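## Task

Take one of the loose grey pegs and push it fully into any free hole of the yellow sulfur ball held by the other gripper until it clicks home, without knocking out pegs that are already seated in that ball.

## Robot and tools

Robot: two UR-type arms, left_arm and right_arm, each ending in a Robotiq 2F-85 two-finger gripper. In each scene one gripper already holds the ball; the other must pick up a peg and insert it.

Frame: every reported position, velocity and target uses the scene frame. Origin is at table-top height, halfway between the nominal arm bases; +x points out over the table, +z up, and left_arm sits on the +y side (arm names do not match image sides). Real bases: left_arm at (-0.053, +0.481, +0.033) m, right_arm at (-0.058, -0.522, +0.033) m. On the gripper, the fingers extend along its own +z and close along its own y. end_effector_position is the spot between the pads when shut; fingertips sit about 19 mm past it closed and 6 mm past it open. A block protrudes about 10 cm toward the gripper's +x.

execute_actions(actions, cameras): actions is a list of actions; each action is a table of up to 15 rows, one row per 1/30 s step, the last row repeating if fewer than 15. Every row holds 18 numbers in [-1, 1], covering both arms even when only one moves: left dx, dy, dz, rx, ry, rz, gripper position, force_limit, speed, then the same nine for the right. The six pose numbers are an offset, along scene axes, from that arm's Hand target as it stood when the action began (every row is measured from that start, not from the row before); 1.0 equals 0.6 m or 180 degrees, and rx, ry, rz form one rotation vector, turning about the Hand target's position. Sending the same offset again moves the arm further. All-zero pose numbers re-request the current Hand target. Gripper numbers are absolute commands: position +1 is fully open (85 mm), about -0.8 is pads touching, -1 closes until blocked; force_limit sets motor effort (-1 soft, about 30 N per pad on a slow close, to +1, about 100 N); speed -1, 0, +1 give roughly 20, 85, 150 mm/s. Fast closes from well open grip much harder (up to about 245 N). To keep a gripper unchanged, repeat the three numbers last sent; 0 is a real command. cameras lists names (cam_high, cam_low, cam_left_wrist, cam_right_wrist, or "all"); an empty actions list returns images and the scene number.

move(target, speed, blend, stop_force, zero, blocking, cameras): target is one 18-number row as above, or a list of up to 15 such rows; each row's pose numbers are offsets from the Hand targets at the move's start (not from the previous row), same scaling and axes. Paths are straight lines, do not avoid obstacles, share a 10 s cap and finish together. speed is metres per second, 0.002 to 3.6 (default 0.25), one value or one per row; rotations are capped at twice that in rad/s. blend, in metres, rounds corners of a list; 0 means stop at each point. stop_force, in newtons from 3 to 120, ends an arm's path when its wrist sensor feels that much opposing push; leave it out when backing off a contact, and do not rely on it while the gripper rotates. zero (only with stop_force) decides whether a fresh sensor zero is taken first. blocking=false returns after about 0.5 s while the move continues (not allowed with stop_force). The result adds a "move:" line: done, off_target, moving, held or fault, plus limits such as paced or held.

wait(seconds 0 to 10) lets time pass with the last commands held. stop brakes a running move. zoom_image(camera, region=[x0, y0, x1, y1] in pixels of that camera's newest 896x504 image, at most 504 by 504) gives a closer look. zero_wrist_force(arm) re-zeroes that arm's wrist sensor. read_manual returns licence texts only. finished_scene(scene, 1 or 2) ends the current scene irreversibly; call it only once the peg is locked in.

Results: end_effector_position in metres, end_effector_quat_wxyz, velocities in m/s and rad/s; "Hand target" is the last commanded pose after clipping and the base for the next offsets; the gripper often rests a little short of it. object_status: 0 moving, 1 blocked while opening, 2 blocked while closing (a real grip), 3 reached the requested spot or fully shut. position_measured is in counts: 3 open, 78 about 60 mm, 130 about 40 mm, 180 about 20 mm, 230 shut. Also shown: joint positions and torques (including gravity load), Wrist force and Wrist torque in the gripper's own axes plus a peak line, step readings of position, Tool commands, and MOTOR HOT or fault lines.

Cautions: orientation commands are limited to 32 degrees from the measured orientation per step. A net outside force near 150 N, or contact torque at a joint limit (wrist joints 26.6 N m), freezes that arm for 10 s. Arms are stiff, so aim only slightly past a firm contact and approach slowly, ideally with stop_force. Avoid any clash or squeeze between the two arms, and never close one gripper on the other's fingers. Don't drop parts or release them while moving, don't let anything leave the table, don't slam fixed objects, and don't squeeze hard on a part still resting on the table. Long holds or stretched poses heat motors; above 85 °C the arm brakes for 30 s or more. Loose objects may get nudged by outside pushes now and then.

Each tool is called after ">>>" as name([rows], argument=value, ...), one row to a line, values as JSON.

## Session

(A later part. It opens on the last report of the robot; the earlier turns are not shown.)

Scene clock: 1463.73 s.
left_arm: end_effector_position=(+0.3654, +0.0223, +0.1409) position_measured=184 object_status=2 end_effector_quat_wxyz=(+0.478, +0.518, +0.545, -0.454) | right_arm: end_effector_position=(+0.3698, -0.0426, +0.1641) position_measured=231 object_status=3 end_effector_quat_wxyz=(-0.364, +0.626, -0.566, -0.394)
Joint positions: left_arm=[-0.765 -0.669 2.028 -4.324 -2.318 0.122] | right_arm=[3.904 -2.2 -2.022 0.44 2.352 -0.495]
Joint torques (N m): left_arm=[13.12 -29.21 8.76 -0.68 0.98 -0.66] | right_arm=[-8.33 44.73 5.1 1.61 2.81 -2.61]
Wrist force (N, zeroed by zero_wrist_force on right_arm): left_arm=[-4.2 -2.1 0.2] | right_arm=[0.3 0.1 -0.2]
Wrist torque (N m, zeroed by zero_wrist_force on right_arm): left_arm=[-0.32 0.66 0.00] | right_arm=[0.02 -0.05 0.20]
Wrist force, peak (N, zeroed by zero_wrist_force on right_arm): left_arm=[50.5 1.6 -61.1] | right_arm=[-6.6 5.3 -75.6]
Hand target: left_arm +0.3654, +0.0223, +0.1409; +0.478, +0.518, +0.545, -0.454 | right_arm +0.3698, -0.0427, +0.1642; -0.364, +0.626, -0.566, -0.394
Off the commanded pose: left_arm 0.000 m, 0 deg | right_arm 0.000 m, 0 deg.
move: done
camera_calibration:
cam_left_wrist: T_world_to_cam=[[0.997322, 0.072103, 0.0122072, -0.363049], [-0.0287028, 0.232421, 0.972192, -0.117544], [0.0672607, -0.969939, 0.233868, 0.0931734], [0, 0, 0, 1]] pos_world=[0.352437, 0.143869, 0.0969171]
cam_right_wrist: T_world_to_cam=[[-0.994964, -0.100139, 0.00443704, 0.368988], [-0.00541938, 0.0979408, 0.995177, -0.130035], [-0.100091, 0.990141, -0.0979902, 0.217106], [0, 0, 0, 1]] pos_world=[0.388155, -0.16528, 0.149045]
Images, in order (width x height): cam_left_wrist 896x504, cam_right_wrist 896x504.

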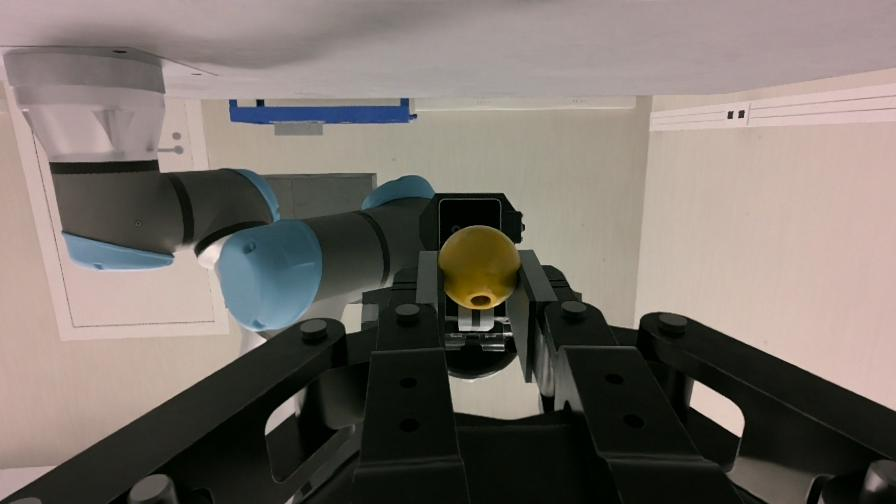

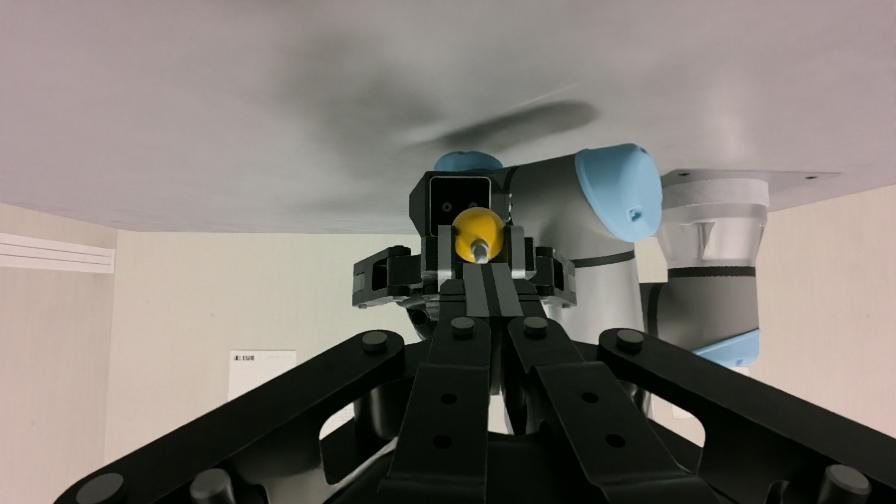

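>>> move(target=[0,0,0,0,0,0,-1,1,0.7,0,0,0,0,0,0,-0.5,0,-1])

>>> move(target=[0,0,0,0,0,0,-1,1,0.7,-0.0034,0.0497,-0.023,0,0,0,-0.5,0,-1], speed=0.03, stop_force=8, cameras=["cam_right_wrist"])

>>> zoom_image(camera="cam_right_wrist", region=[430, 210, 540, 320])

>>> move(target=[0,0,0,0,0,0,-1,1,0.7,0,0,0,0,0,0,-1,0,-1])

Scene clock: 1473.83 s.
left_arm: end_effector_position=(+0.3654, +0.0223, +0.1409) position_measured=184 object_status=2 end_effector_quat_wxyz=(+0.478, +0.518, +0.545, -0.454) | right_arm: end_effector_position=(+0.3698, -0.0427, +0.1642) position_measured=192 object_status=0 end_effector_quat_wxyz=(-0.364, +0.626, -0.566, -0.394)
Joint positions: left_arm=[-0.765 -0.669 2.028 -4.324 -2.318 0.122] | right_arm=[3.904 -2.2 -2.023 0.44 2.353 -0.495]
Joint torques (N m): left_arm=[13.15 -29.25 8.71 -0.59 1.05 -0.62] | right_arm=[-7.83 44.95 5.98 1.6 2.6 -2.35]
Wrist force (N, zeroed by zero_wrist_force on right_arm): left_arm=[-4.1 -1.8 0.3] | right_arm=[0.1 -0.1 0.0]
Wrist torque (N m, zeroed by zero_wrist_force on right_arm): left_arm=[-0.29 0.63 0.00] | right_arm=[0.00 -0.01 0.20]
Wrist force, peak (N, zeroed by zero_wrist_force on right_arm): left_arm=[-4.5 -2.1 0.1] | right_arm=[0.2 0.5 0.1]
Hand target: left_arm +0.3654, +0.0223, +0.1409; +0.478, +0.518, +0.545, -0.454 | right_arm +0.3698, -0.0427, +0.1642; -0.364, +0.626, -0.566, -0.394
Off the commanded pose: left_arm 0.000 m, 0 deg | right_arm 0.000 m, 0 deg.
move: done

Scene clock: 1476.03 s.
left_arm: end_effector_position=(+0.3654, +0.0223, +0.1408) position_measured=184 object_status=2 end_effector_quat_wxyz=(+0.478, +0.518, +0.545, -0.454) | right_arm: end_effector_position=(+0.3680, -0.0162, +0.1519) position_measured=192 object_status=3 end_effector_quat_wxyz=(-0.364, +0.626, -0.566, -0.394)
Joint positions: left_arm=[-0.765 -0.669 2.028 -4.324 -2.318 0.122] | right_arm=[3.944 -2.248 -1.981 0.469 2.32 -0.463]
Joint torques (N m): left_arm=[-14.44 -54.35 -21.32 -3.16 -2.21 -0.89] | right_arm=[-7.87 46.25 6.59 1.32 2.41 -2.38]
Wrist force (N, zeroed by zero_wrist_force on right_arm): left_arm=[-1.3 -2.1 -2.0] | right_arm=[-0.9 -0.1 -2.4]
Wrist torque (N m, zeroed by zero_wrist_force on right_arm): left_arm=[-0.32 0.60 -0.03] | right_arm=[0.04 0.00 0.19]
Wrist force, peak (N, zeroed by zero_wrist_force on right_arm): left_arm=[12.7 -0.4 -35.0] | right_arm=[8.0 2.6 -35.5]
Hand target: left_arm +0.3654, +0.0223, +0.1409; +0.478, +0.518, +0.545, -0.454 | right_arm +0.3680, -0.0162, +0.1519; -0.364, +0.626, -0.566, -0.394 (not the last commanded pose)
Off the commanded pose: left_arm 0.000 m, 0 deg | right_arm 0.004 m, 0 deg.
move: contact (right_arm)
camera_calibration:
cam_right_wrist: T_world_to_cam=[[-0.994954, -0.100238, 0.00444567, 0.369875], [-0.00542047, 0.0979402, 0.995178, -0.120489], [-0.10019, 0.990131, -0.0979893, 0.189628], [0, 0, 0, 1]] pos_world=[0.386355, -0.13888, 0.136845]
Images, in order (width x height): cam_right_wrist 896x504.

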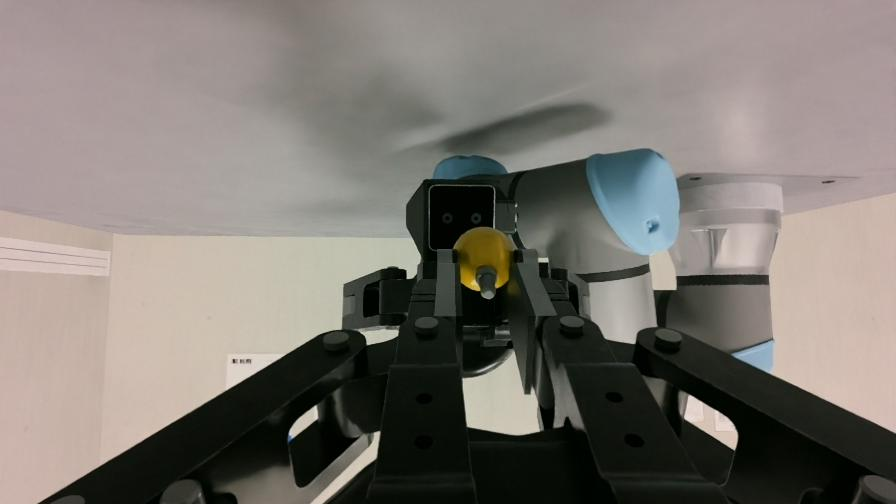

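Scaled by 4.582.

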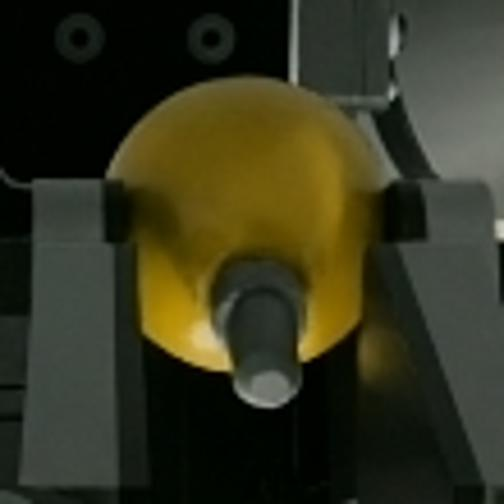

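Scene clock: 1477.27 s.
left_arm: end_effector_position=(+0.3655, +0.0223, +0.1409) position_measured=184 object_status=2 end_effector_quat_wxyz=(+0.478, +0.518, +0.545, -0.454) | right_arm: end_effector_position=(+0.3679, -0.0163, +0.1519) position_measured=231 object_status=0 end_effector_quat_wxyz=(-0.364, +0.626, -0.566, -0.394)
Joint positions: left_arm=[-0.765 -0.669 2.028 -4.324 -2.318 0.122] | right_arm=[3.944 -2.248 -1.981 0.469 2.32 -0.463]
Joint torques (N m): left_arm=[-11.12 -48.83 -17.38 -3.29 -2.39 -0.66] | right_arm=[-7.17 44.32 15.23 2.22 -3.25 -2.39]
Wrist force (N, zeroed by zero_wrist_force on right_arm): left_arm=[-2.5 10.3 -2.5] | right_arm=[-0.5 12.7 -2.6]
Wrist torque (N m, zeroed by zero_wrist_force on right_arm): left_arm=[-0.60 0.65 -0.05] | right_arm=[-0.22 0.01 0.20]
Wrist force, peak (N, zeroed by zero_wrist_force on right_arm): left_arm=[-2.6 10.6 -2.6] | right_arm=[-0.5 12.7 -2.6]
Hand target: left_arm +0.3654, +0.0223, +0.1409; +0.478, +0.518, +0.545, -0.454 | right_arm +0.3680, -0.0162, +0.1519; -0.364, +0.626, -0.566, -0.394
Off the commanded pose: left_arm 0.000 m, 0 deg | right_arm 0.000 m, 0 deg.
move: done

>>> wait(seconds=0, cameras=["cam_right_wrist","cam_left_wrist"])

>>> zoom_image(camera="cam_right_wrist", region=[430, 210, 540, 320])

>>> zoom_image(camera="cam_left_wrist", region=[400, 220, 560, 380])

Scene clock: 1481.80 s.
left_arm: end_effector_position=(+0.3654, +0.0223, +0.1409) position_measured=184 object_status=2 end_effector_quat_wxyz=(+0.478, +0.518, +0.545, -0.454) | right_arm: end_effector_position=(+0.3680, -0.0162, +0.1519) position_measured=231 object_status=3 end_effector_quat_wxyz=(-0.364, +0.626, -0.566, -0.394)
Joint positions: left_arm=[-0.765 -0.669 2.028 -4.324 -2.318 0.122] | right_arm=[3.944 -2.248 -1.981 0.469 2.32 -0.463]
Joint torques (N m): left_arm=[-4.72 -40.26 -1.92 -3.32 -4.74 -0.55] | right_arm=[-7.5 39.01 28.36 4.42 -3.08 -2.3]
Wrist force (N, zeroed by zero_wrist_force on right_arm): left_arm=[-2.0 10.3 -2.5] | right_arm=[-0.4 12.6 -2.2]
Wrist torque (N m, zeroed by zero_wrist_force on right_arm): left_arm=[-0.62 0.59 -0.05] | right_arm=[-0.26 0.01 0.19]
Wrist force, peak (N, zeroed by zero_wrist_force on right_arm): left_arm=[-3.0 10.6 -2.5] | right_arm=[-0.4 12.8 -2.6]
Hand target: left_arm +0.3654, +0.0223, +0.1409; +0.478, +0.518, +0.545, -0.454 | right_arm +0.3680, -0.0162, +0.1519; -0.364, +0.626, -0.566, -0.394
Tool commands: left_gripper/position=-1.0 left_gripper/force_limit=+1.0 left_gripper/speed=+0.7 right_gripper/position=-1.0 right_gripper/force_limit=+0.0 right_gripper/speed=-1.0
Off the commanded pose: left_arm 0.000 m, 0 deg | right_arm 0.000 m, 0 deg.
camera_calibration:
cam_left_wrist: T_world_to_cam=[[0.99732, 0.0721258, 0.0123043, -0.363162], [-0.0288024, 0.232414, 0.97219, -0.117603], [0.0672603, -0.969939, 0.233868, 0.0931433], [0, 0, 0, 1]] pos_world=[0.352537, 0.143869, 0.0970174]
cam_right_wrist: T_world_to_cam=[[-0.994954, -0.100238, 0.00444567, 0.369875], [-0.00542047, 0.0979402, 0.995178, -0.120489], [-0.10019, 0.990131, -0.0979893, 0.189628], [0, 0, 0, 1]] pos_world=[0.386355, -0.13888, 0.136845]
Images, in order (width x height): cam_left_wrist 896x504, cam_right_wrist 896x504.

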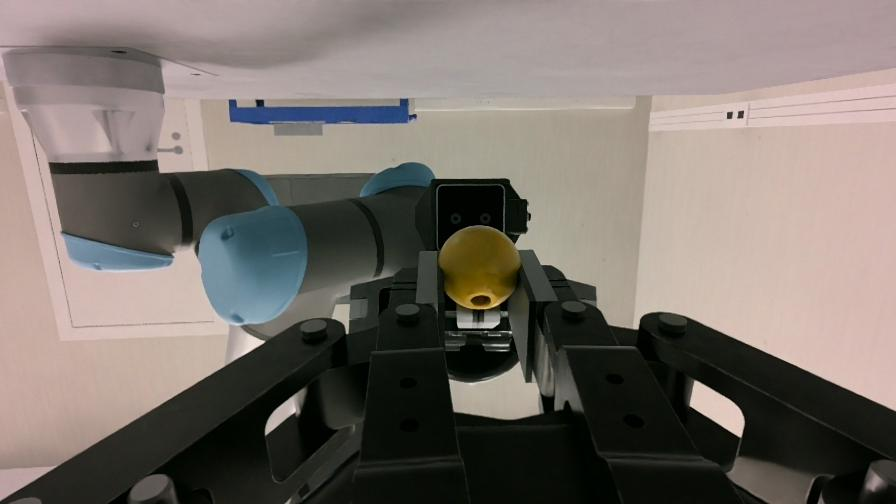

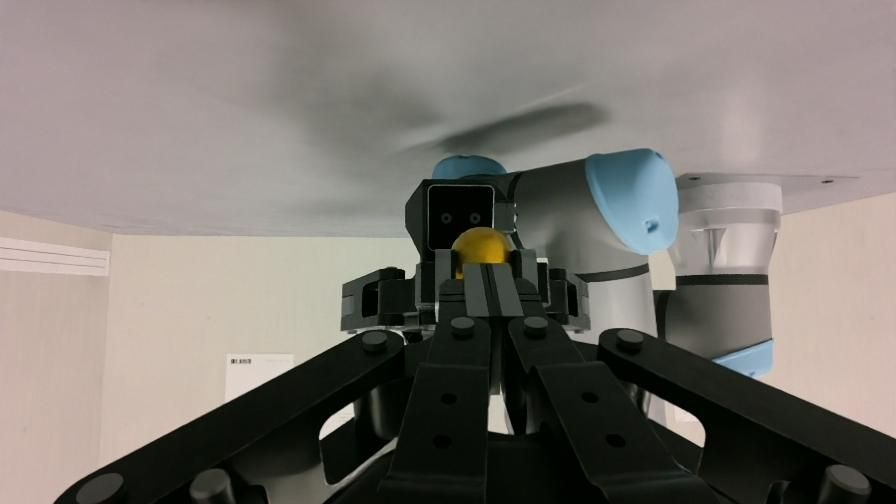

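Scaled by 4.582.

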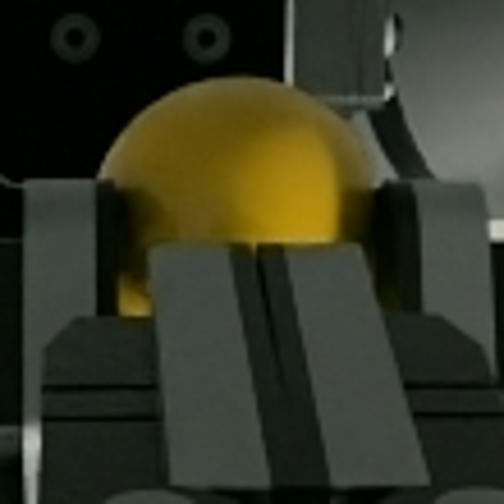

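Scaled by 3.150.

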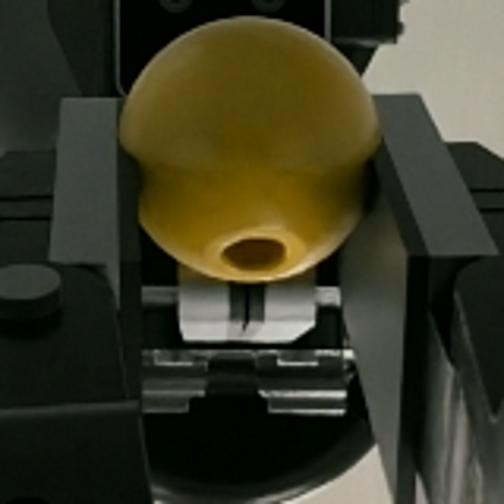

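>>> move(target=[0,0,0,0,0,0,-1,1,0.7,-0.0022,0,0,0,0,0,-1,0,-1], speed=0.005)

Scene clock: 1486.37 s.
left_arm: end_effector_position=(+0.3654, +0.0223, +0.1409) position_measured=184 object_status=2 end_effector_quat_wxyz=(+0.478, +0.518, +0.545, -0.454) | right_arm: end_effector_position=(+0.3667, -0.0162, +0.1519) position_measured=231 object_status=3 end_effector_quat_wxyz=(-0.364, +0.626, -0.566, -0.394)
Joint positions: left_arm=[-0.765 -0.669 2.028 -4.324 -2.318 0.122] | right_arm=[3.946 -2.247 -1.984 0.472 2.319 -0.461]
Joint torques (N m): left_arm=[3 -34.84 1.76 -3.21 -1.08 -0.7] | right_arm=[9.01 46.21 6.12 4.78 -0.12 2.22]
Wrist force (N, zeroed by zero_wrist_force on right_arm): left_arm=[-4.0 -4.2 0.5] | right_arm=[-0.1 -1.7 0.8]
Wrist torque (N m, zeroed by zero_wrist_force on right_arm): left_arm=[-0.36 0.65 0.01] | right_arm=[0.04 0.00 0.00]
Wrist force, peak (N, zeroed by zero_wrist_force on right_arm): left_arm=[-2.7 10.7 -2.8] | right_arm=[-0.5 12.8 -2.8]
Hand target: left_arm +0.3654, +0.0223, +0.1409; +0.478, +0.518, +0.545, -0.454 | right_arm +0.3666, -0.0162, +0.1519; -0.364, +0.626, -0.566, -0.394
Off the commanded pose: left_arm 0.000 m, 0 deg | right_arm 0.000 m, 0 deg.
move: done

>>> move(target=[0,0,0,0,0,0,-1,1,0.7,0.0001,-0.0006,0.0003,0,0,0,-1,0,-1], speed=0.003)

>>> move(target=[0,0,0,0,0,0,-1,1,0.7,0,-0.0006,0.0003,0,0,0,-1,0,-1], speed=0.003)

>>> move(target=[0,0,0,0,0,0,-1,1,0.7,0,-0.0004,0.0002,0,0,0,-1,0,-1], speed=0.003)

Scene clock: 1495.60 s.
left_arm: end_effector_position=(+0.3654, +0.0223, +0.1409) position_measured=184 object_status=2 end_effector_quat_wxyz=(+0.478, +0.518, +0.545, -0.454) | right_arm: end_effector_position=(+0.3667, -0.0166, +0.1521) position_measured=231 object_status=3 end_effector_quat_wxyz=(-0.364, +0.626, -0.566, -0.394)
Joint positions: left_arm=[-0.765 -0.669 2.028 -4.324 -2.318 0.122] | right_arm=[3.945 -2.246 -1.985 0.472 2.319 -0.462]
Joint torques (N m): left_arm=[11.47 -35.88 -0.48 -2.94 0.75 -0.8] | right_arm=[-10.61 50.04 3.52 2.09 2.95 -2.44]
Wrist force (N, zeroed by zero_wrist_force on right_arm): left_arm=[-9.8 -3.9 5.9] | right_arm=[0.1 -2.2 7.1]
Wrist torque (N m, zeroed by zero_wrist_force on right_arm): left_arm=[-0.32 0.69 0.00] | right_arm=[0.02 0.03 0.08]
Wrist force, peak (N, zeroed by zero_wrist_force on right_arm): left_arm=[-9.8 -3.9 5.9] | right_arm=[0.6 -2.4 7.1]
Hand target: left_arm +0.3654, +0.0223, +0.1409; +0.478, +0.518, +0.545, -0.454 | right_arm +0.3667, -0.0166, +0.1521; -0.364, +0.626, -0.566, -0.394
Off the commanded pose: left_arm 0.000 m, 0 deg | right_arm 0.000 m, 0 deg.
move: done

Scene clock: 1496.30 s.
left_arm: end_effector_position=(+0.3654, +0.0223, +0.1409) position_measured=184 object_status=2 end_effector_quat_wxyz=(+0.478, +0.518, +0.545, -0.454) | right_arm: end_effector_position=(+0.3667, -0.0170, +0.1523) position_measured=231 object_status=3 end_effector_quat_wxyz=(-0.364, +0.626, -0.566, -0.394)
Joint positions: left_arm=[-0.765 -0.669 2.028 -4.324 -2.318 0.122] | right_arm=[3.945 -2.246 -1.985 0.471 2.32 -0.462]
Joint torques (N m): left_arm=[13.56 -35.17 0.44 -2.49 0.87 -0.68] | right_arm=[-13.15 48.69 5.4 2.49 2.77 -2.52]
Wrist force (N, zeroed by zero_wrist_force on right_arm): left_arm=[-11.2 -2.6 7.5] | right_arm=[0.8 -1.0 8.9]
Wrist torque (N m, zeroed by zero_wrist_force on right_arm): left_arm=[-0.34 0.70 0.00] | right_arm=[-0.02 0.01 0.20]
Wrist force, peak (N, zeroed by zero_wrist_force on right_arm): left_arm=[-13.1 -3.0 8.7] | right_arm=[1.3 -1.2 11.3]
Hand target: left_arm +0.3654, +0.0223, +0.1409; +0.478, +0.518, +0.545, -0.454 | right_arm +0.3667, -0.0170, +0.1523; -0.364, +0.626, -0.566, -0.394
Off the commanded pose: left_arm 0.000 m, 0 deg | right_arm 0.000 m, 0 deg.
move: done

Scene clock: 1497.00 s.
left_arm: end_effector_position=(+0.3654, +0.0223, +0.1409) position_measured=184 object_status=2 end_effector_quat_wxyz=(+0.478, +0.518, +0.545, -0.454) | right_arm: end_effector_position=(+0.3667, -0.0172, +0.1524) position_measured=231 object_status=3 end_effector_quat_wxyz=(-0.364, +0.626, -0.566, -0.394)
Joint positions: left_arm=[-0.765 -0.669 2.028 -4.324 -2.318 0.122] | right_arm=[3.944 -2.245 -1.986 0.471 2.32 -0.462]
Joint torques (N m): left_arm=[14.79 -35.07 0.42 -1.69 0.86 -0.82] | right_arm=[-12.1 48.3 5.29 2.01 2.9 -2.42]
Wrist force (N, zeroed by zero_wrist_force on right_arm): left_arm=[-9.6 -2.9 5.3] | right_arm=[0.6 -0.7 7.0]
Wrist torque (N m, zeroed by zero_wrist_force on right_arm): left_arm=[-0.36 0.74 0.00] | right_arm=[0.02 0.02 0.20]
Wrist force, peak (N, zeroed by zero_wrist_force on right_arm): left_arm=[-11.4 -3.0 7.4] | right_arm=[1.2 -0.7 9.6]
Hand target: left_arm +0.3654, +0.0223, +0.1409; +0.478, +0.518, +0.545, -0.454 | right_arm +0.3667, -0.0172, +0.1524; -0.364, +0.626, -0.566, -0.394
Off the commanded pose: left_arm 0.000 m, 0 deg | right_arm 0.000 m, 0 deg.
move: done

>>> move(target=[0,0,0,0,0,0,-1,1,0.7,0,-0.0006,0.0003,0,0,0,-1,0,-1], speed=0.003)

>>> move(target=[0,0,0,0,0,0,-1,1,0.7,0.0001,-0.0009,0.0004,0,0,0,-1,0,-1], speed=0.003)

>>> move(target=[0,0,0,0,0,0,-1,1,0.7,0.0001,-0.0009,0.0004,0,0,0,-1,0,-1], speed=0.003)

>>> move(target=[0,0,0,0,0,0,-1,1,0.7,0.0001,-0.0009,0.0004,0,0,0,-1,0,-1], speed=0.003)

Scene clock: 1502.97 s.
left_arm: end_effector_position=(+0.3654, +0.0223, +0.1409) position_measured=184 object_status=2 end_effector_quat_wxyz=(+0.478, +0.518, +0.545, -0.454) | right_arm: end_effector_position=(+0.3667, -0.0176, +0.1526) position_measured=231 object_status=3 end_effector_quat_wxyz=(-0.364, +0.626, -0.566, -0.394)
Joint positions: left_arm=[-0.765 -0.669 2.028 -4.324 -2.318 0.122] | right_arm=[3.944 -2.245 -1.986 0.471 2.32 -0.463]
Joint torques (N m): left_arm=[15.26 -36.69 -1.21 -0.76 0.93 -0.72] | right_arm=[-10.55 47.99 5.4 1.86 2.66 -2.45]
Wrist force (N, zeroed by zero_wrist_force on right_arm): left_arm=[-7.4 -3.0 3.0] | right_arm=[-0.2 -1.0 3.4]
Wrist torque (N m, zeroed by zero_wrist_force on right_arm): left_arm=[-0.37 0.72 0.00] | right_arm=[-0.01 0.04 0.20]
Wrist force, peak (N, zeroed by zero_wrist_force on right_arm): left_arm=[-10.1 -3.2 5.9] | right_arm=[1.0 -1.0 7.5]
Hand target: left_arm +0.3654, +0.0223, +0.1409; +0.478, +0.518, +0.545, -0.454 | right_arm +0.3667, -0.0176, +0.1526; -0.364, +0.626, -0.566, -0.394
Off the commanded pose: left_arm 0.000 m, 0 deg | right_arm 0.000 m, 0 deg.
move: done

Scene clock: 1503.67 s.
left_arm: end_effector_position=(+0.3655, +0.0224, +0.1409) position_measured=184 object_status=2 end_effector_quat_wxyz=(+0.478, +0.518, +0.545, -0.454) | right_arm: end_effector_position=(+0.3668, -0.0181, +0.1528) position_measured=231 object_status=3 end_effector_quat_wxyz=(-0.364, +0.626, -0.566, -0.394)
Joint positions: left_arm=[-0.765 -0.669 2.028 -4.324 -2.318 0.122] | right_arm=[3.943 -2.244 -1.987 0.47 2.321 -0.463]
Joint torques (N m): left_arm=[13.2 -35.63 -0.4 -0.72 0.98 -0.95] | right_arm=[-8.35 46.41 5.69 1.54 2.72 -2.5]
Wrist force (N, zeroed by zero_wrist_force on right_arm): left_arm=[-4.4 -2.8 0.2] | right_arm=[-0.7 -0.5 0.2]
Wrist torque (N m, zeroed by zero_wrist_force on right_arm): left_arm=[-0.34 0.69 0.00] | right_arm=[0.03 0.03 0.20]
Wrist force, peak (N, zeroed by zero_wrist_force on right_arm): left_arm=[-7.0 -3.2 2.7] | right_arm=[0.6 -0.9 3.7]
Hand target: left_arm +0.3654, +0.0223, +0.1409; +0.478, +0.518, +0.545, -0.454 | right_arm +0.3668, -0.0181, +0.1528; -0.364, +0.626, -0.566, -0.394
Off the commanded pose: left_arm 0.000 m, 0 deg | right_arm 0.000 m, 0 deg.
move: done

Scene clock: 1504.37 s.
left_arm: end_effector_position=(+0.3655, +0.0224, +0.1409) position_measured=184 object_status=2 end_effector_quat_wxyz=(+0.478, +0.518, +0.545, -0.454) | right_arm: end_effector_position=(+0.3668, -0.0186, +0.1531) position_measured=231 object_status=3 end_effector_quat_wxyz=(-0.364, +0.626, -0.566, -0.394)
Joint positions: left_arm=[-0.765 -0.669 2.028 -4.324 -2.318 0.122] | right_arm=[3.942 -2.243 -1.988 0.47 2.322 -0.464]
Joint torques (N m): left_arm=[10.19 -35.23 -0.44 -0.97 0.72 -1.06] | right_arm=[-8.95 46.42 5.63 1.58 2.77 -2.56]
Wrist force (N, zeroed by zero_wrist_force on right_arm): left_arm=[-4.4 -2.9 0.1] | right_arm=[-0.4 -0.6 0.1]
Wrist torque (N m, zeroed by zero_wrist_force on right_arm): left_arm=[-0.37 0.68 0.00] | right_arm=[-0.01 0.01 0.20]
Wrist force, peak (N, zeroed by zero_wrist_force on right_arm): left_arm=[-4.3 -3.2 0.1] | right_arm=[-0.3 -0.9 0.3]
Hand target: left_arm +0.3654, +0.0223, +0.1409; +0.478, +0.518, +0.545, -0.454 | right_arm +0.3668, -0.0186, +0.1531; -0.364, +0.626, -0.566, -0.394
Off the commanded pose: left_arm 0.000 m, 0 deg | right_arm 0.000 m, 0 deg.
move: done

Scene clock: 1505.07 s.
left_arm: end_effector_position=(+0.3655, +0.0224, +0.1409) position_measured=184 object_status=2 end_effector_quat_wxyz=(+0.478, +0.518, +0.545, -0.454) | right_arm: end_effector_position=(+0.3669, -0.0192, +0.1533) position_measured=231 object_status=3 end_effector_quat_wxyz=(-0.364, +0.626, -0.566, -0.394)
Joint positions: left_arm=[-0.765 -0.669 2.028 -4.324 -2.318 0.122] | right_arm=[3.941 -2.242 -1.989 0.469 2.322 -0.465]
Joint torques (N m): left_arm=[7.67 -36.14 0.1 -0.8 0.9 -1.07] | right_arm=[-7.98 46.54 4.18 1.38 2.63 -2.31]
Wrist force (N, zeroed by zero_wrist_force on right_arm): left_arm=[-4.2 -2.7 0.2] | right_arm=[-0.5 -0.5 0.4]
Wrist torque (N m, zeroed by zero_wrist_force on right_arm): left_arm=[-0.34 0.68 0.01] | right_arm=[0.01 0.02 0.20]
Wrist force, peak (N, zeroed by zero_wrist_force on right_arm): left_arm=[-4.8 -2.9 0.1] | right_arm=[-0.6 -0.7 0.3]
Hand target: left_arm +0.3654, +0.0223, +0.1409; +0.478, +0.518, +0.545, -0.454 | right_arm +0.3669, -0.0192, +0.1533; -0.364, +0.626, -0.566, -0.394
Off the commanded pose: left_arm 0.000 m, 0 deg | right_arm 0.000 m, 0 deg.
move: done

>>> move(target=[0,0,0,0,0,0,-1,1,0.7,-0.0006,0.0068,-0.0032,0,0,0,-1,0,-1], speed=0.003, stop_force=10)

>>> move(target=[0,0,0,0,0,0,-1,1,0.7,-0.0006,0.0068,-0.0032,0,0,0,-1,0,-1], speed=0.003, stop_force=16, zero=false)

>>> move(target=[0,0,0,0,0,0,-1,1,0.7,-0.0006,0.0068,-0.0032,0,0,0,-1,0,-1], speed=0.003, stop_force=24, zero=false)

>>> move(target=[0,0,0,0,0,0,-1,1,0.7,-0.0006,0.0068,-0.0032,0,0,0,-1,0,-1], speed=0.003, stop_force=32, zero=false)

Scene clock: 1535.17 s.
left_arm: end_effector_position=(+0.3655, +0.0224, +0.1409) position_measured=184 object_status=2 end_effector_quat_wxyz=(+0.478, +0.518, +0.545, -0.454) | right_arm: end_effector_position=(+0.3666, -0.0164, +0.1520) position_measured=231 object_status=3 end_effector_quat_wxyz=(-0.364, +0.626, -0.566, -0.394)
Joint positions: left_arm=[-0.765 -0.669 2.028 -4.324 -2.318 0.122] | right_arm=[3.946 -2.247 -1.984 0.472 2.319 -0.462]
Joint torques (N m): left_arm=[-12.85 -35.48 0.23 -1.74 0.71 -1.08] | right_arm=[-5.21 44.82 4.49 0.45 2.55 -2.15]
Wrist force (N, zeroed by zero_wrist_force on right_arm): left_arm=[1.5 -3.4 -6.1] | right_arm=[-1.6 -0.7 -7.7]
Wrist torque (N m, zeroed by zero_wrist_force on right_arm): left_arm=[-0.40 0.61 0.00] | right_arm=[0.00 0.03 0.00]
Wrist force, peak (N, zeroed by zero_wrist_force on right_arm): left_arm=[3.9 -3.4 -9.1] | right_arm=[-2.0 -0.2 -11.4]
Hand target: left_arm +0.3654, +0.0223, +0.1409; +0.478, +0.518, +0.545, -0.454 | right_arm +0.3666, -0.0164, +0.1520; -0.364, +0.626, -0.566, -0.394 (not the last commanded pose)
Off the commanded pose: left_arm 0.000 m, 0 deg | right_arm 0.001 m, 0 deg.
move: contact (right_arm)

Scene clock: 1536.57 s.
left_arm: end_effector_position=(+0.3655, +0.0224, +0.1409) position_measured=184 object_status=2 end_effector_quat_wxyz=(+0.478, +0.518, +0.545, -0.454) | right_arm: end_effector_position=(+0.3666, -0.0159, +0.1517) position_measured=231 object_status=3 end_effector_quat_wxyz=(-0.364, +0.626, -0.566, -0.394)
Joint positions: left_arm=[-0.765 -0.669 2.028 -4.324 -2.318 0.122] | right_arm=[3.946 -2.248 -1.984 0.472 2.318 -0.461]
Joint torques (N m): left_arm=[-17.45 -36.07 -0.61 -3.01 0.6 -0.92] | right_arm=[-2.55 43.44 5.46 0.23 2.07 -2.5]
Wrist force (N, zeroed by zero_wrist_force on right_arm): left_arm=[6.8 -2.7 -12.3] | right_arm=[-1.4 0.1 -14.4]
Wrist torque (N m, zeroed by zero_wrist_force on right_arm): left_arm=[-0.38 0.57 0.00] | right_arm=[-0.01 0.01 0.00]
Wrist force, peak (N, zeroed by zero_wrist_force on right_arm): left_arm=[9.6 -2.3 -15.8] | right_arm=[-1.9 0.7 -19.2]
Hand target: left_arm +0.3654, +0.0223, +0.1409; +0.478, +0.518, +0.545, -0.454 | right_arm +0.3666, -0.0159, +0.1517; -0.364, +0.626, -0.566, -0.394 (not the last commanded pose)
Off the commanded pose: left_arm 0.000 m, 0 deg | right_arm 0.004 m, 0 deg.
move: contact (right_arm)

Scene clock: 1537.87 s.
left_arm: end_effector_position=(+0.3655, +0.0224, +0.1408) position_measured=184 object_status=2 end_effector_quat_wxyz=(+0.478, +0.518, +0.545, -0.454) | right_arm: end_effector_position=(+0.3666, -0.0156, +0.1516) position_measured=231 object_status=3 end_effector_quat_wxyz=(-0.364, +0.626, -0.566, -0.394)
Joint positions: left_arm=[-0.765 -0.669 2.028 -4.324 -2.318 0.122] | right_arm=[3.947 -2.248 -1.983 0.473 2.318 -0.461]
Joint torques (N m): left_arm=[-21.77 -46.57 -11.23 -4.1 -1.1 -0.95] | right_arm=[-0.1 40.23 7.2 -0.39 1.77 -2.25]
Wrist force (N, zeroed by zero_wrist_force on right_arm): left_arm=[11.7 -1.7 -18.8] | right_arm=[-1.7 1.6 -22.3]
Wrist torque (N m, zeroed by zero_wrist_force on right_arm): left_arm=[-0.40 0.56 -0.01] | right_arm=[-0.01 0.00 0.04]
Wrist force, peak (N, zeroed by zero_wrist_force on right_arm): left_arm=[14.9 -0.7 -23.0] | right_arm=[-2.0 2.4 -27.6]
Hand target: left_arm +0.3654, +0.0223, +0.1409; +0.478, +0.518, +0.545, -0.454 | right_arm +0.3666, -0.0157, +0.1516; -0.364, +0.626, -0.566, -0.394 (not the last commanded pose)
Off the commanded pose: left_arm 0.000 m, 0 deg | right_arm 0.004 m, 0 deg.
move: contact (right_arm)

Scene clock: 1539.17 s.
left_arm: end_effector_position=(+0.3654, +0.0224, +0.1408) position_measured=184 object_status=2 end_effector_quat_wxyz=(+0.478, +0.518, +0.545, -0.454) | right_arm: end_effector_position=(+0.3666, -0.0154, +0.1514) position_measured=231 object_status=3 end_effector_quat_wxyz=(-0.364, +0.626, -0.566, -0.394)
Joint positions: left_arm=[-0.765 -0.669 2.028 -4.324 -2.318 0.122] | right_arm=[3.947 -2.249 -1.983 0.473 2.318 -0.46]
Joint torques (N m): left_arm=[-26.12 -58.33 -24.49 -4.65 -2.61 -1.01] | right_arm=[3.25 37.68 6.11 -0.99 1.36 -2.7]
Wrist force (N, zeroed by zero_wrist_force on right_arm): left_arm=[16.5 -0.8 -25.8] | right_arm=[-2.6 2.6 -31.2]
Wrist torque (N m, zeroed by zero_wrist_force on right_arm): left_arm=[-0.44 0.54 -0.02] | right_arm=[-0.06 -0.01 0.04]
Wrist force, peak (N, zeroed by zero_wrist_force on right_arm): left_arm=[20.6 0.1 -29.9] | right_arm=[-2.5 3.4 -36.1]
Hand target: left_arm +0.3654, +0.0223, +0.1409; +0.478, +0.518, +0.545, -0.454 | right_arm +0.3666, -0.0154, +0.1514; -0.364, +0.626, -0.566, -0.394 (not the last commanded pose)
Off the commanded pose: left_arm 0.000 m, 0 deg | right_arm 0.004 m, 0 deg.
move: contact (right_arm)

>>> move(target=[0,0,0,0,0,0,-1,1,0.7,0.0001,-0.0016,0.0008,0,0,0,-1,0,-1], speed=0.005)

>>> move(target=[0,0,0,0,0,0,-1,1,0.7,0,0,0,0,0,0,-0.5,0,-1])

>>> move([
  [0,0,0,0,0,0,-1,1,0.7,0.006,-0.0523,0.0251,0,0,0,-0.5,0,-1],
  [0,0,0,0,0,0,-1,1,0.7,0.006,-0.13,0.16,0,0,0,-0.5,0,-1],
], speed=[0.06,0.2], blend=[0.01,0])

>>> move(target=[0,0,0,0,0,0,-1,1,0.7,0,0,0.03,-0.361,-0.024,0,-0.5,0,-1], speed=0.35)

>>> move(target=[0,0,0,0,0,0,-1,1,0.7,0,0,0,0,0,-0.5,-0.5,0,-1], speed=0.4)

>>> move(target=[0,0,0,0,0,0,-1,1,0.7,0,0,0,0,0,-0.5,-0.5,0,-1], speed=0.4, cameras=["cam_right_wrist"])

Scene clock: 1545.77 s.
left_arm: end_effector_position=(+0.3654, +0.0223, +0.1409) position_measured=184 object_status=2 end_effector_quat_wxyz=(+0.479, +0.518, +0.545, -0.454) | right_arm: end_effector_position=(+0.3666, -0.0163, +0.1518) position_measured=231 object_status=3 end_effector_quat_wxyz=(-0.364, +0.626, -0.566, -0.394)
Joint positions: left_arm=[-0.766 -0.669 2.028 -4.324 -2.318 0.122] | right_arm=[3.946 -2.247 -1.984 0.472 2.319 -0.462]
Joint torques (N m): left_arm=[-9.77 -52.07 -20.71 -3.19 -1.98 -1.05] | right_arm=[-7.94 46.12 3.92 1.15 2.67 -2.4]
Wrist force (N, zeroed by zero_wrist_force on right_arm): left_arm=[-3.0 -3.3 0.3] | right_arm=[-0.8 -1.0 0.0]
Wrist torque (N m, zeroed by zero_wrist_force on right_arm): left_arm=[-0.35 0.69 0.00] | right_arm=[0.01 -0.03 0.20]
Wrist force, peak (N, zeroed by zero_wrist_force on right_arm): left_arm=[17.5 -0.9 -26.0] | right_arm=[-2.7 2.5 -31.3]
Hand target: left_arm +0.3654, +0.0223, +0.1409; +0.478, +0.518, +0.545, -0.454 | right_arm +0.3667, -0.0163, +0.1518; -0.364, +0.626, -0.566, -0.394
Off the commanded pose: left_arm 0.000 m, 0 deg | right_arm 0.000 m, 0 deg.
move: done

Scene clock: 1546.80 s.
left_arm: end_effector_position=(+0.3654, +0.0223, +0.1409) position_measured=184 object_status=2 end_effector_quat_wxyz=(+0.478, +0.518, +0.545, -0.454) | right_arm: end_effector_position=(+0.3667, -0.0163, +0.1518) position_measured=192 object_status=0 end_effector_quat_wxyz=(-0.364, +0.626, -0.566, -0.394)
Joint positions: left_arm=[-0.765 -0.669 2.028 -4.324 -2.318 0.122] | right_arm=[3.946 -2.247 -1.984 0.472 2.319 -0.462]
Joint torques (N m): left_arm=[11.45 -36.96 -3.86 -1.14 0.24 -1.15] | right_arm=[-6.91 45.64 8.12 2.3 1.78 -2.21]
Wrist force (N, zeroed by zero_wrist_force on right_arm): left_arm=[-2.4 -1.8 -3.2] | right_arm=[-0.6 1.3 -4.1]
Wrist torque (N m, zeroed by zero_wrist_force on right_arm): left_arm=[-0.53 0.66 -0.04] | right_arm=[0.03 0.00 0.19]
Wrist force, peak (N, zeroed by zero_wrist_force on right_arm): left_arm=[-4.1 -4.2 0.8] | right_arm=[-0.1 2.1 -4.9]
Hand target: left_arm +0.3654, +0.0223, +0.1409; +0.478, +0.518, +0.545, -0.454 | right_arm +0.3667, -0.0163, +0.1518; -0.364, +0.626, -0.566, -0.394
Off the commanded pose: left_arm 0.000 m, 0 deg | right_arm 0.000 m, 0 deg.
move: done

Scene clock: 1548.50 s.
left_arm: end_effector_position=(+0.3654, +0.0223, +0.1409) position_measured=184 object_status=2 end_effector_quat_wxyz=(+0.478, +0.518, +0.545, -0.454) | right_arm: end_effector_position=(+0.3702, -0.0944, +0.2477) position_measured=192 object_status=3 end_effector_quat_wxyz=(-0.364, +0.626, -0.566, -0.394)
Joint positions: left_arm=[-0.765 -0.669 2.028 -4.324 -2.318 0.122] | right_arm=[3.824 -1.967 -2.077 0.208 2.416 -0.568]
Joint torques (N m): left_arm=[12.64 -31.25 0.91 -1.59 0.57 -1.07] | right_arm=[-8.56 39.49 27.54 1.45 2.95 -2.61]
Wrist force (N, zeroed by zero_wrist_force on right_arm): left_arm=[-4.3 -3.1 0.1] | right_arm=[0.0 0.2 0.0]
Wrist torque (N m, zeroed by zero_wrist_force on right_arm): left_arm=[-0.47 0.67 0.00] | right_arm=[0.04 0.00 0.21]
Wrist force, peak (N, zeroed by zero_wrist_force on right_arm): left_arm=[-4.9 -3.3 -0.1] | right_arm=[0.1 1.1 -3.4]
Hand target: left_arm +0.3654, +0.0223, +0.1409; +0.478, +0.518, +0.545, -0.454 | right_arm +0.3703, -0.0943, +0.2478; -0.364, +0.626, -0.566, -0.394
Off the commanded pose: left_arm 0.000 m, 0 deg | right_arm 0.000 m, 0 deg.
move: done

Scene clock: 1550.83 s.
left_arm: end_effector_position=(+0.3654, +0.0223, +0.1409) position_measured=184 object_status=2 end_effector_quat_wxyz=(+0.478, +0.518, +0.545, -0.454) | right_arm: end_effector_position=(+0.3703, -0.0943, +0.2659) position_measured=192 object_status=3 end_effector_quat_wxyz=(+0.009, +0.737, -0.676, -0.005)
Joint positions: left_arm=[-0.765 -0.669 2.028 -4.324 -2.318 0.122] | right_arm=[4.137 -1.836 -1.515 -1.376 1.584 -0.657]
Joint torques (N m): left_arm=[12.74 -32.48 1.05 -1.35 0.54 -1.13] | right_arm=[9.15 29.02 36.54 1.29 -1.49 2.21]
Wrist force (N, zeroed by zero_wrist_force on right_arm): left_arm=[-4.7 -3.3 -0.2] | right_arm=[-1.0 -0.6 -0.1]
Wrist torque (N m, zeroed by zero_wrist_force on right_arm): left_arm=[-0.51 0.73 0.00] | right_arm=[-0.10 0.06 -0.05]
Wrist force, peak (N, zeroed by zero_wrist_force on right_arm): left_arm=[-4.8 -3.4 -0.2] | right_arm=[-2.0 -0.4 0.0]
Hand target: left_arm +0.3654, +0.0223, +0.1409; +0.478, +0.518, +0.545, -0.454 | right_arm +0.3703, -0.0943, +0.2658; +0.009, +0.737, -0.676, -0.005
Off the commanded pose: left_arm 0.000 m, 0 deg | right_arm 0.000 m, 0 deg.
move: done

Scene clock: 1553.50 s.
left_arm: end_effector_position=(+0.3654, +0.0223, +0.1409) position_measured=184 object_status=2 end_effector_quat_wxyz=(+0.478, +0.518, +0.545, -0.454) | right_arm: end_effector_position=(+0.3703, -0.0943, +0.2658) position_measured=192 object_status=3 end_effector_quat_wxyz=(-0.002, -0.044, +0.999, +0.010)
Joint positions: left_arm=[-0.765 -0.669 2.028 -4.324 -2.318 0.122] | right_arm=[4.136 -1.821 -1.542 -1.335 1.586 0.913]
Joint torques (N m): left_arm=[12.96 -31.81 1.05 -1.04 0.47 -1.13] | right_arm=[8.59 41.95 18.25 4.56 -1.14 2.2]
Wrist force (N, zeroed by zero_wrist_force on right_arm): left_arm=[-4.6 -3.3 0.0] | right_arm=[-1.0 -0.8 0.1]
Wrist torque (N m, zeroed by zero_wrist_force on right_arm): left_arm=[-0.50 0.72 0.01] | right_arm=[-0.13 0.05 -0.06]
Wrist force, peak (N, zeroed by zero_wrist_force on right_arm): left_arm=[-4.7 -3.4 -0.2] | right_arm=[-1.2 -1.0 0.0]
Hand target: left_arm +0.3654, +0.0223, +0.1409; +0.478, +0.518, +0.545, -0.454 | right_arm +0.3703, -0.0943, +0.2658; -0.002, -0.044, +0.999, +0.010
Off the commanded pose: left_arm 0.000 m, 0 deg | right_arm 0.000 m, 0 deg.
move: done

Scene clock: 1556.17 s.
left_arm: end_effector_position=(+0.3654, +0.0223, +0.1409) position_measured=184 object_status=2 end_effector_quat_wxyz=(+0.478, +0.518, +0.545, -0.454) | right_arm: end_effector_position=(+0.3703, -0.0943, +0.2658) position_measured=192 object_status=3 end_effector_quat_wxyz=(+0.005, +0.676, +0.737, +0.009)
Joint positions: left_arm=[-0.765 -0.669 2.028 -4.324 -2.318 0.122] | right_arm=[4.149 -1.816 -1.549 -1.332 1.557 2.496]
Joint torques (N m): left_arm=[12.52 -33.32 0.95 -1.27 0.44 -1.1] | right_arm=[8.55 27.99 37.09 1.62 -1.18 2.66]
Wrist force (N, zeroed by zero_wrist_force on right_arm): left_arm=[-4.6 -3.1 -0.3] | right_arm=[-1.1 -0.8 0.1]
Wrist torque (N m, zeroed by zero_wrist_force on right_arm): left_arm=[-0.49 0.72 0.00] | right_arm=[-0.13 0.08 -0.06]
Wrist force, peak (N, zeroed by zero_wrist_force on right_arm): left_arm=[-4.9 -3.2 -0.1] | right_arm=[-1.5 -0.9 -0.2]
Hand target: left_arm +0.3654, +0.0223, +0.1409; +0.478, +0.518, +0.545, -0.454 | right_arm +0.3703, -0.0943, +0.2658; +0.005, +0.676, +0.737, +0.009
Off the commanded pose: left_arm 0.000 m, 0 deg | right_arm 0.000 m, 0 deg.
move: done
camera_calibration:
cam_right_wrist: T_world_to_cam=[[0.996523, 0.0766742, 0.0325934, -0.364307], [0.0617147, -0.942148, 0.329466, -0.17214], [0.0559693, -0.326309, -0.943605, 0.321184], [0, 0, 0, 1]] pos_world=[0.355687, -0.0294436, 0.371659]
Images, in order (width x height): cam_right_wrist 896x504.

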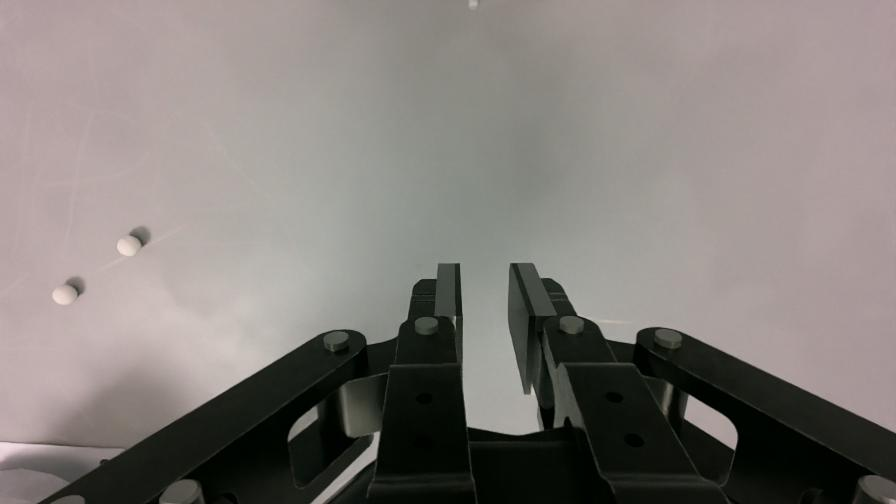

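>>> move([
  [0,0,0,0,0,0,-1,1,0.7,-0.006,0,-0.2197,0,0,0,-0.5,0,-1],
  [0,0,0,0,0,0,-1,1,0.7,-0.006,0.0655,-0.2197,0,0,0,-0.5,0,-1],
], speed=[0.15,0.05], stop_force=10, cameras=["cam_right_wrist"])

Scene clock: 1564.07 s.
left_arm: end_effector_position=(+0.3654, +0.0223, +0.1409) position_measured=184 object_status=2 end_effector_quat_wxyz=(+0.478, +0.518, +0.545, -0.454) | right_arm: end_effector_position=(+0.3667, -0.0550, +0.1340) position_measured=192 object_status=3 end_effector_quat_wxyz=(+0.005, +0.676, +0.737, +0.009)
Joint positions: left_arm=[-0.765 -0.669 2.028 -4.324 -2.318 0.122] | right_arm=[4.188 -1.988 -1.674 -1.035 1.556 2.535]
Joint torques (N m): left_arm=[11.82 -31.67 1.91 -1.18 0.48 -1.25] | right_arm=[9.17 33.12 33.88 1.58 -1.25 2.32]
Wrist force (N, zeroed by zero_wrist_force on right_arm): left_arm=[-4.5 -3.0 0.0] | right_arm=[-1.1 -0.8 0.2]
Wrist torque (N m, zeroed by zero_wrist_force on right_arm): left_arm=[-0.47 0.70 0.00] | right_arm=[-0.13 0.08 -0.06]
Wrist force, peak (N, zeroed by zero_wrist_force on right_arm): left_arm=[-4.8 -3.4 -0.2] | right_arm=[-1.6 -0.8 1.3]
Hand target: left_arm +0.3654, +0.0223, +0.1409; +0.478, +0.518, +0.545, -0.454 | right_arm +0.3667, -0.0550, +0.1340; +0.005, +0.676, +0.737, +0.009
Off the commanded pose: left_arm 0.000 m, 0 deg | right_arm 0.000 m, 0 deg.
move: done
camera_calibration:
cam_right_wrist: T_world_to_cam=[[0.996529, 0.0765807, 0.0326273, -0.359447], [0.0616153, -0.942156, 0.329464, -0.0914327], [0.0559705, -0.32631, -0.943604, 0.209841], [0, 0, 0, 1]] pos_world=[0.352088, 0.0098562, 0.239859]
Images, in order (width x height): cam_right_wrist 896x504.

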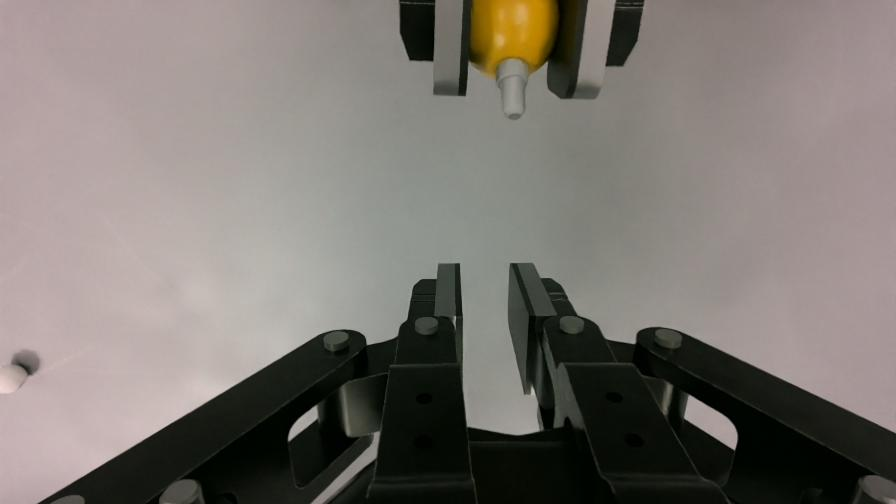

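>>> zoom_image(camera="cam_right_wrist", region=[480, 40, 550, 130])

>>> move(target=[0,0,0,0,0,0,-1,1,0.7,0.015,0.025,0,0,0,0,-0.5,0,-1], speed=0.04, stop_force=10, cameras=["cam_right_wrist"])

>>> zoom_image(camera="cam_right_wrist", region=[430, 60, 530, 200])

Scaled by 5.600.

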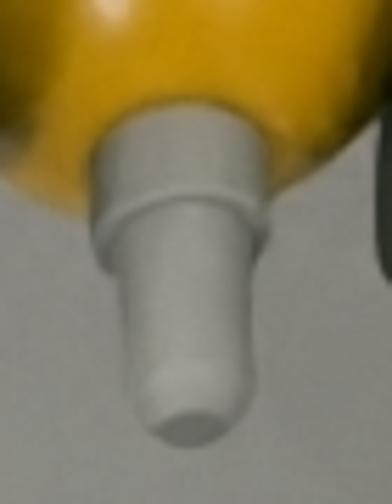

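Scene clock: 1569.37 s.
left_arm: end_effector_position=(+0.3654, +0.0223, +0.1409) position_measured=184 object_status=2 end_effector_quat_wxyz=(+0.478, +0.518, +0.545, -0.454) | right_arm: end_effector_position=(+0.3757, -0.0400, +0.1340) position_measured=192 object_status=3 end_effector_quat_wxyz=(+0.005, +0.676, +0.737, +0.009)
Joint positions: left_arm=[-0.765 -0.669 2.028 -4.324 -2.318 0.122] | right_arm=[4.187 -2.024 -1.619 -1.054 1.556 2.535]
Joint torques (N m): left_arm=[13.4 -33.36 1.69 -1.14 0.59 -1.23] | right_arm=[-10.15 35.81 33.71 1.52 1.13 -2.4]
Wrist force (N, zeroed by zero_wrist_force on right_arm): left_arm=[-4.6 -3.1 -0.3] | right_arm=[-1.0 -0.5 0.1]
Wrist torque (N m, zeroed by zero_wrist_force on right_arm): left_arm=[-0.49 0.71 0.00] | right_arm=[-0.10 0.06 0.09]
Wrist force, peak (N, zeroed by zero_wrist_force on right_arm): left_arm=[-4.9 -3.3 -0.1] | right_arm=[-1.4 -0.8 0.1]
Hand target: left_arm +0.3654, +0.0223, +0.1409; +0.478, +0.518, +0.545, -0.454 | right_arm +0.3757, -0.0400, +0.1340; +0.005, +0.676, +0.737, +0.009
Off the commanded pose: left_arm 0.000 m, 0 deg | right_arm 0.000 m, 0 deg.
move: done
camera_calibration:
cam_right_wrist: T_world_to_cam=[[0.996529, 0.0765807, 0.0326273, -0.369564], [0.0616153, -0.942156, 0.329464, -0.077855], [0.0559705, -0.32631, -0.943604, 0.214232], [0, 0, 0, 1]] pos_world=[0.361088, 0.0248562, 0.239859]
Images, in order (width x height): cam_right_wrist 896x504.

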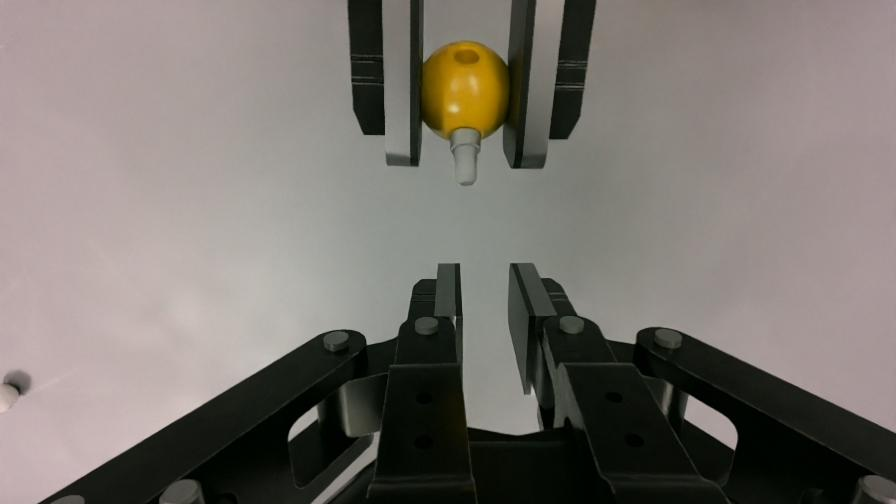

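Scaled by 3.600.

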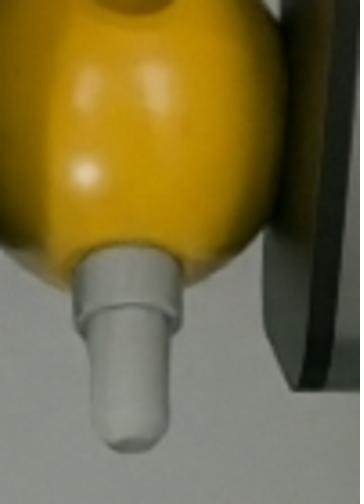

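Excellent close view. More zoom.

>>> zoom_image(camera="cam_right_wrist", region=[440, 110, 490, 190])

>>> zoom_image(camera="cam_right_wrist", region=[415, 30, 515, 150])

>>> zoom_image(camera="cam_right_wrist", region=[445, 35, 490, 75])

Scaled by 6.300.

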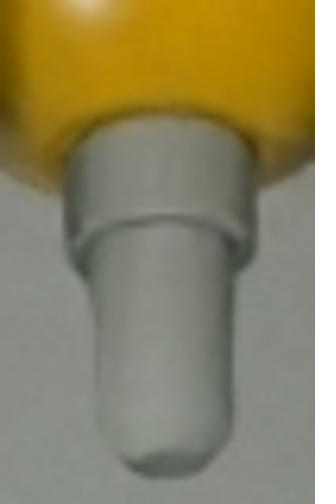

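Scaled by 4.200.

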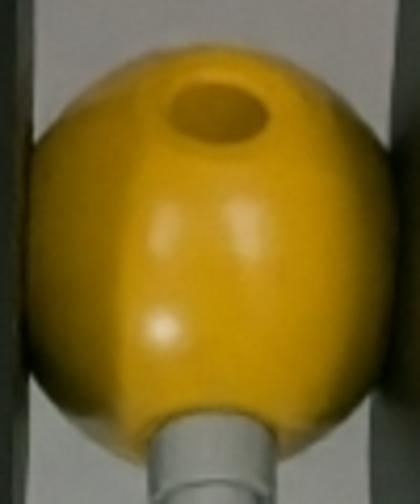

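Scaled by 11.200.

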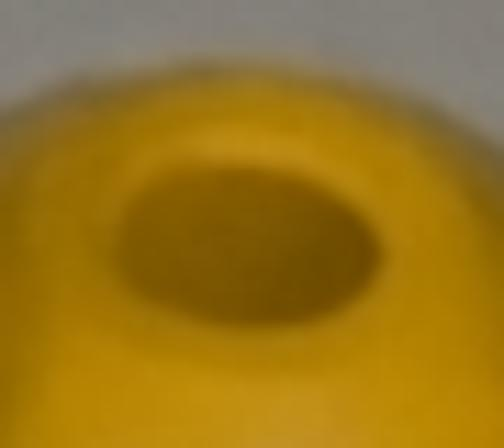

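>>> move([
  [0,0,0,0,0,0,-1,1,0.7,-0.006,-0.09,0,0,0,0,-0.5,0,-1],
  [0,0,0,0,0,0,-1,1,0.7,-0.006,-0.1,0.2,0,0,0,-0.5,0,-1],
], speed=[0.1,0.2], blend=[0.01,0])

>>> move(target=[0,0,0,0,0,0,-1,1,0.7,0,0,0,0,0,0.5,-0.66,0,-1], speed=0.4)

>>> move(target=[0,0,0,0,0,0,-1,1,0.7,0,0,0,0,0,0.5,-0.66,0,-1], speed=0.4)

>>> move(target=[0,0,0,0,0,0,-1,1,0.7,0,0,-0.03,0.361,0.024,0,-0.66,0,-1], speed=0.35)

Scene clock: 1690.87 s.
left_arm: end_effector_position=(+0.3654, +0.0223, +0.1409) position_measured=184 object_status=2 end_effector_quat_wxyz=(+0.478, +0.518, +0.545, -0.454) | right_arm: end_effector_position=(+0.3721, -0.1000, +0.2540) position_measured=192 object_status=3 end_effector_quat_wxyz=(+0.005, +0.676, +0.737, +0.009)
Joint positions: left_arm=[-0.765 -0.669 2.028 -4.324 -2.318 0.122] | right_arm=[4.141 -1.816 -1.58 -1.3 1.557 2.489]
Joint torques (N m): left_arm=[13.45 -33.16 2 -1.16 0.33 -1.17] | right_arm=[-9.26 41.55 35.96 1.42 1.7 -2.42]
Wrist force (N, zeroed by zero_wrist_force on right_arm): left_arm=[-4.5 -3.0 -0.1] | right_arm=[-1.2 -0.9 0.2]
Wrist torque (N m, zeroed by zero_wrist_force on right_arm): left_arm=[-0.47 0.70 0.00] | right_arm=[-0.15 0.08 0.15]
Wrist force, peak (N, zeroed by zero_wrist_force on right_arm): left_arm=[-5.0 -3.4 -0.2] | right_arm=[-1.9 -1.2 1.6]
Hand target: left_arm +0.3654, +0.0223, +0.1409; +0.478, +0.518, +0.545, -0.454 | right_arm +0.3721, -0.1000, +0.2540; +0.005, +0.676, +0.737, +0.009
Off the commanded pose: left_arm 0.000 m, 0 deg | right_arm 0.000 m, 0 deg.
move: done

Scene clock: 1693.53 s.
left_arm: end_effector_position=(+0.3654, +0.0223, +0.1409) position_measured=184 object_status=2 end_effector_quat_wxyz=(+0.478, +0.518, +0.545, -0.454) | right_arm: end_effector_position=(+0.3721, -0.1000, +0.2540) position_measured=212 object_status=3 end_effector_quat_wxyz=(-0.002, -0.044, +0.999, +0.010)
Joint positions: left_arm=[-0.765 -0.669 2.028 -4.324 -2.318 0.122] | right_arm=[4.129 -1.821 -1.573 -1.305 1.586 0.905]
Joint torques (N m): left_arm=[13 -34.19 0.92 -1.24 0.36 -1.22] | right_arm=[-9.15 29.21 37.58 1.48 1.68 -2.32]
Wrist force (N, zeroed by zero_wrist_force on right_arm): left_arm=[-4.5 -3.2 -0.2] | right_arm=[-0.9 -0.7 0.1]
Wrist torque (N m, zeroed by zero_wrist_force on right_arm): left_arm=[-0.51 0.70 0.00] | right_arm=[-0.12 0.04 0.14]
Wrist force, peak (N, zeroed by zero_wrist_force on right_arm): left_arm=[-5.0 -3.2 -0.3] | right_arm=[-1.3 -0.9 -0.2]
Hand target: left_arm +0.3654, +0.0223, +0.1409; +0.478, +0.518, +0.545, -0.454 | right_arm +0.3721, -0.1000, +0.2540; -0.002, -0.044, +0.999, +0.010
Off the commanded pose: left_arm 0.000 m, 0 deg | right_arm 0.000 m, 0 deg.
move: done

Scene clock: 1696.17 s.
left_arm: end_effector_position=(+0.3654, +0.0223, +0.1409) position_measured=184 object_status=2 end_effector_quat_wxyz=(+0.478, +0.518, +0.545, -0.454) | right_arm: end_effector_position=(+0.3721, -0.1000, +0.2540) position_measured=212 object_status=3 end_effector_quat_wxyz=(+0.009, +0.737, -0.676, -0.005)
Joint positions: left_arm=[-0.765 -0.669 2.028 -4.324 -2.318 0.122] | right_arm=[4.13 -1.836 -1.546 -1.346 1.584 -0.665]
Joint torques (N m): left_arm=[12.18 -32.55 0.55 -1.36 0.16 -1.07] | right_arm=[-9.32 29.66 35.82 1.11 1.92 -2.23]
Wrist force (N, zeroed by zero_wrist_force on right_arm): left_arm=[-4.7 -3.4 -0.1] | right_arm=[-1.3 -0.6 0.1]
Wrist torque (N m, zeroed by zero_wrist_force on right_arm): left_arm=[-0.53 0.73 0.00] | right_arm=[-0.10 0.09 0.15]
Wrist force, peak (N, zeroed by zero_wrist_force on right_arm): left_arm=[-4.8 -3.5 0.0] | right_arm=[-1.3 -1.0 0.1]
Hand target: left_arm +0.3654, +0.0223, +0.1409; +0.478, +0.518, +0.545, -0.454 | right_arm +0.3721, -0.1000, +0.2540; +0.009, +0.737, -0.676, -0.005
Off the commanded pose: left_arm 0.000 m, 0 deg | right_arm 0.000 m, 0 deg.
move: done

Scene clock: 1698.63 s.
left_arm: end_effector_position=(+0.3654, +0.0223, +0.1409) position_measured=184 object_status=2 end_effector_quat_wxyz=(+0.478, +0.518, +0.545, -0.454) | right_arm: end_effector_position=(+0.3721, -0.1001, +0.2360) position_measured=212 object_status=3 end_effector_quat_wxyz=(-0.364, +0.626, -0.566, -0.394)
Joint positions: left_arm=[-0.765 -0.669 2.028 -4.324 -2.318 0.122] | right_arm=[3.812 -1.989 -2.086 0.231 2.425 -0.58]
Joint torques (N m): left_arm=[13.13 -32.46 1.62 -1.13 0.21 -1.16] | right_arm=[-5.12 28.03 8.59 4.89 2.66 2.09]
Wrist force (N, zeroed by zero_wrist_force on right_arm): left_arm=[-4.6 -3.0 -0.1] | right_arm=[-0.1 0.0 0.2]
Wrist torque (N m, zeroed by zero_wrist_force on right_arm): left_arm=[-0.47 0.71 0.00] | right_arm=[0.02 0.01 0.01]
Wrist force, peak (N, zeroed by zero_wrist_force on right_arm): left_arm=[-4.9 -3.3 -0.4] | right_arm=[-1.7 -0.9 -0.3]
Hand target: left_arm +0.3654, +0.0223, +0.1409; +0.478, +0.518, +0.545, -0.454 | right_arm +0.3721, -0.1000, +0.2360; -0.364, +0.626, -0.566, -0.394
Off the commanded pose: left_arm 0.000 m, 0 deg | right_arm 0.000 m, 0 deg.
move: done


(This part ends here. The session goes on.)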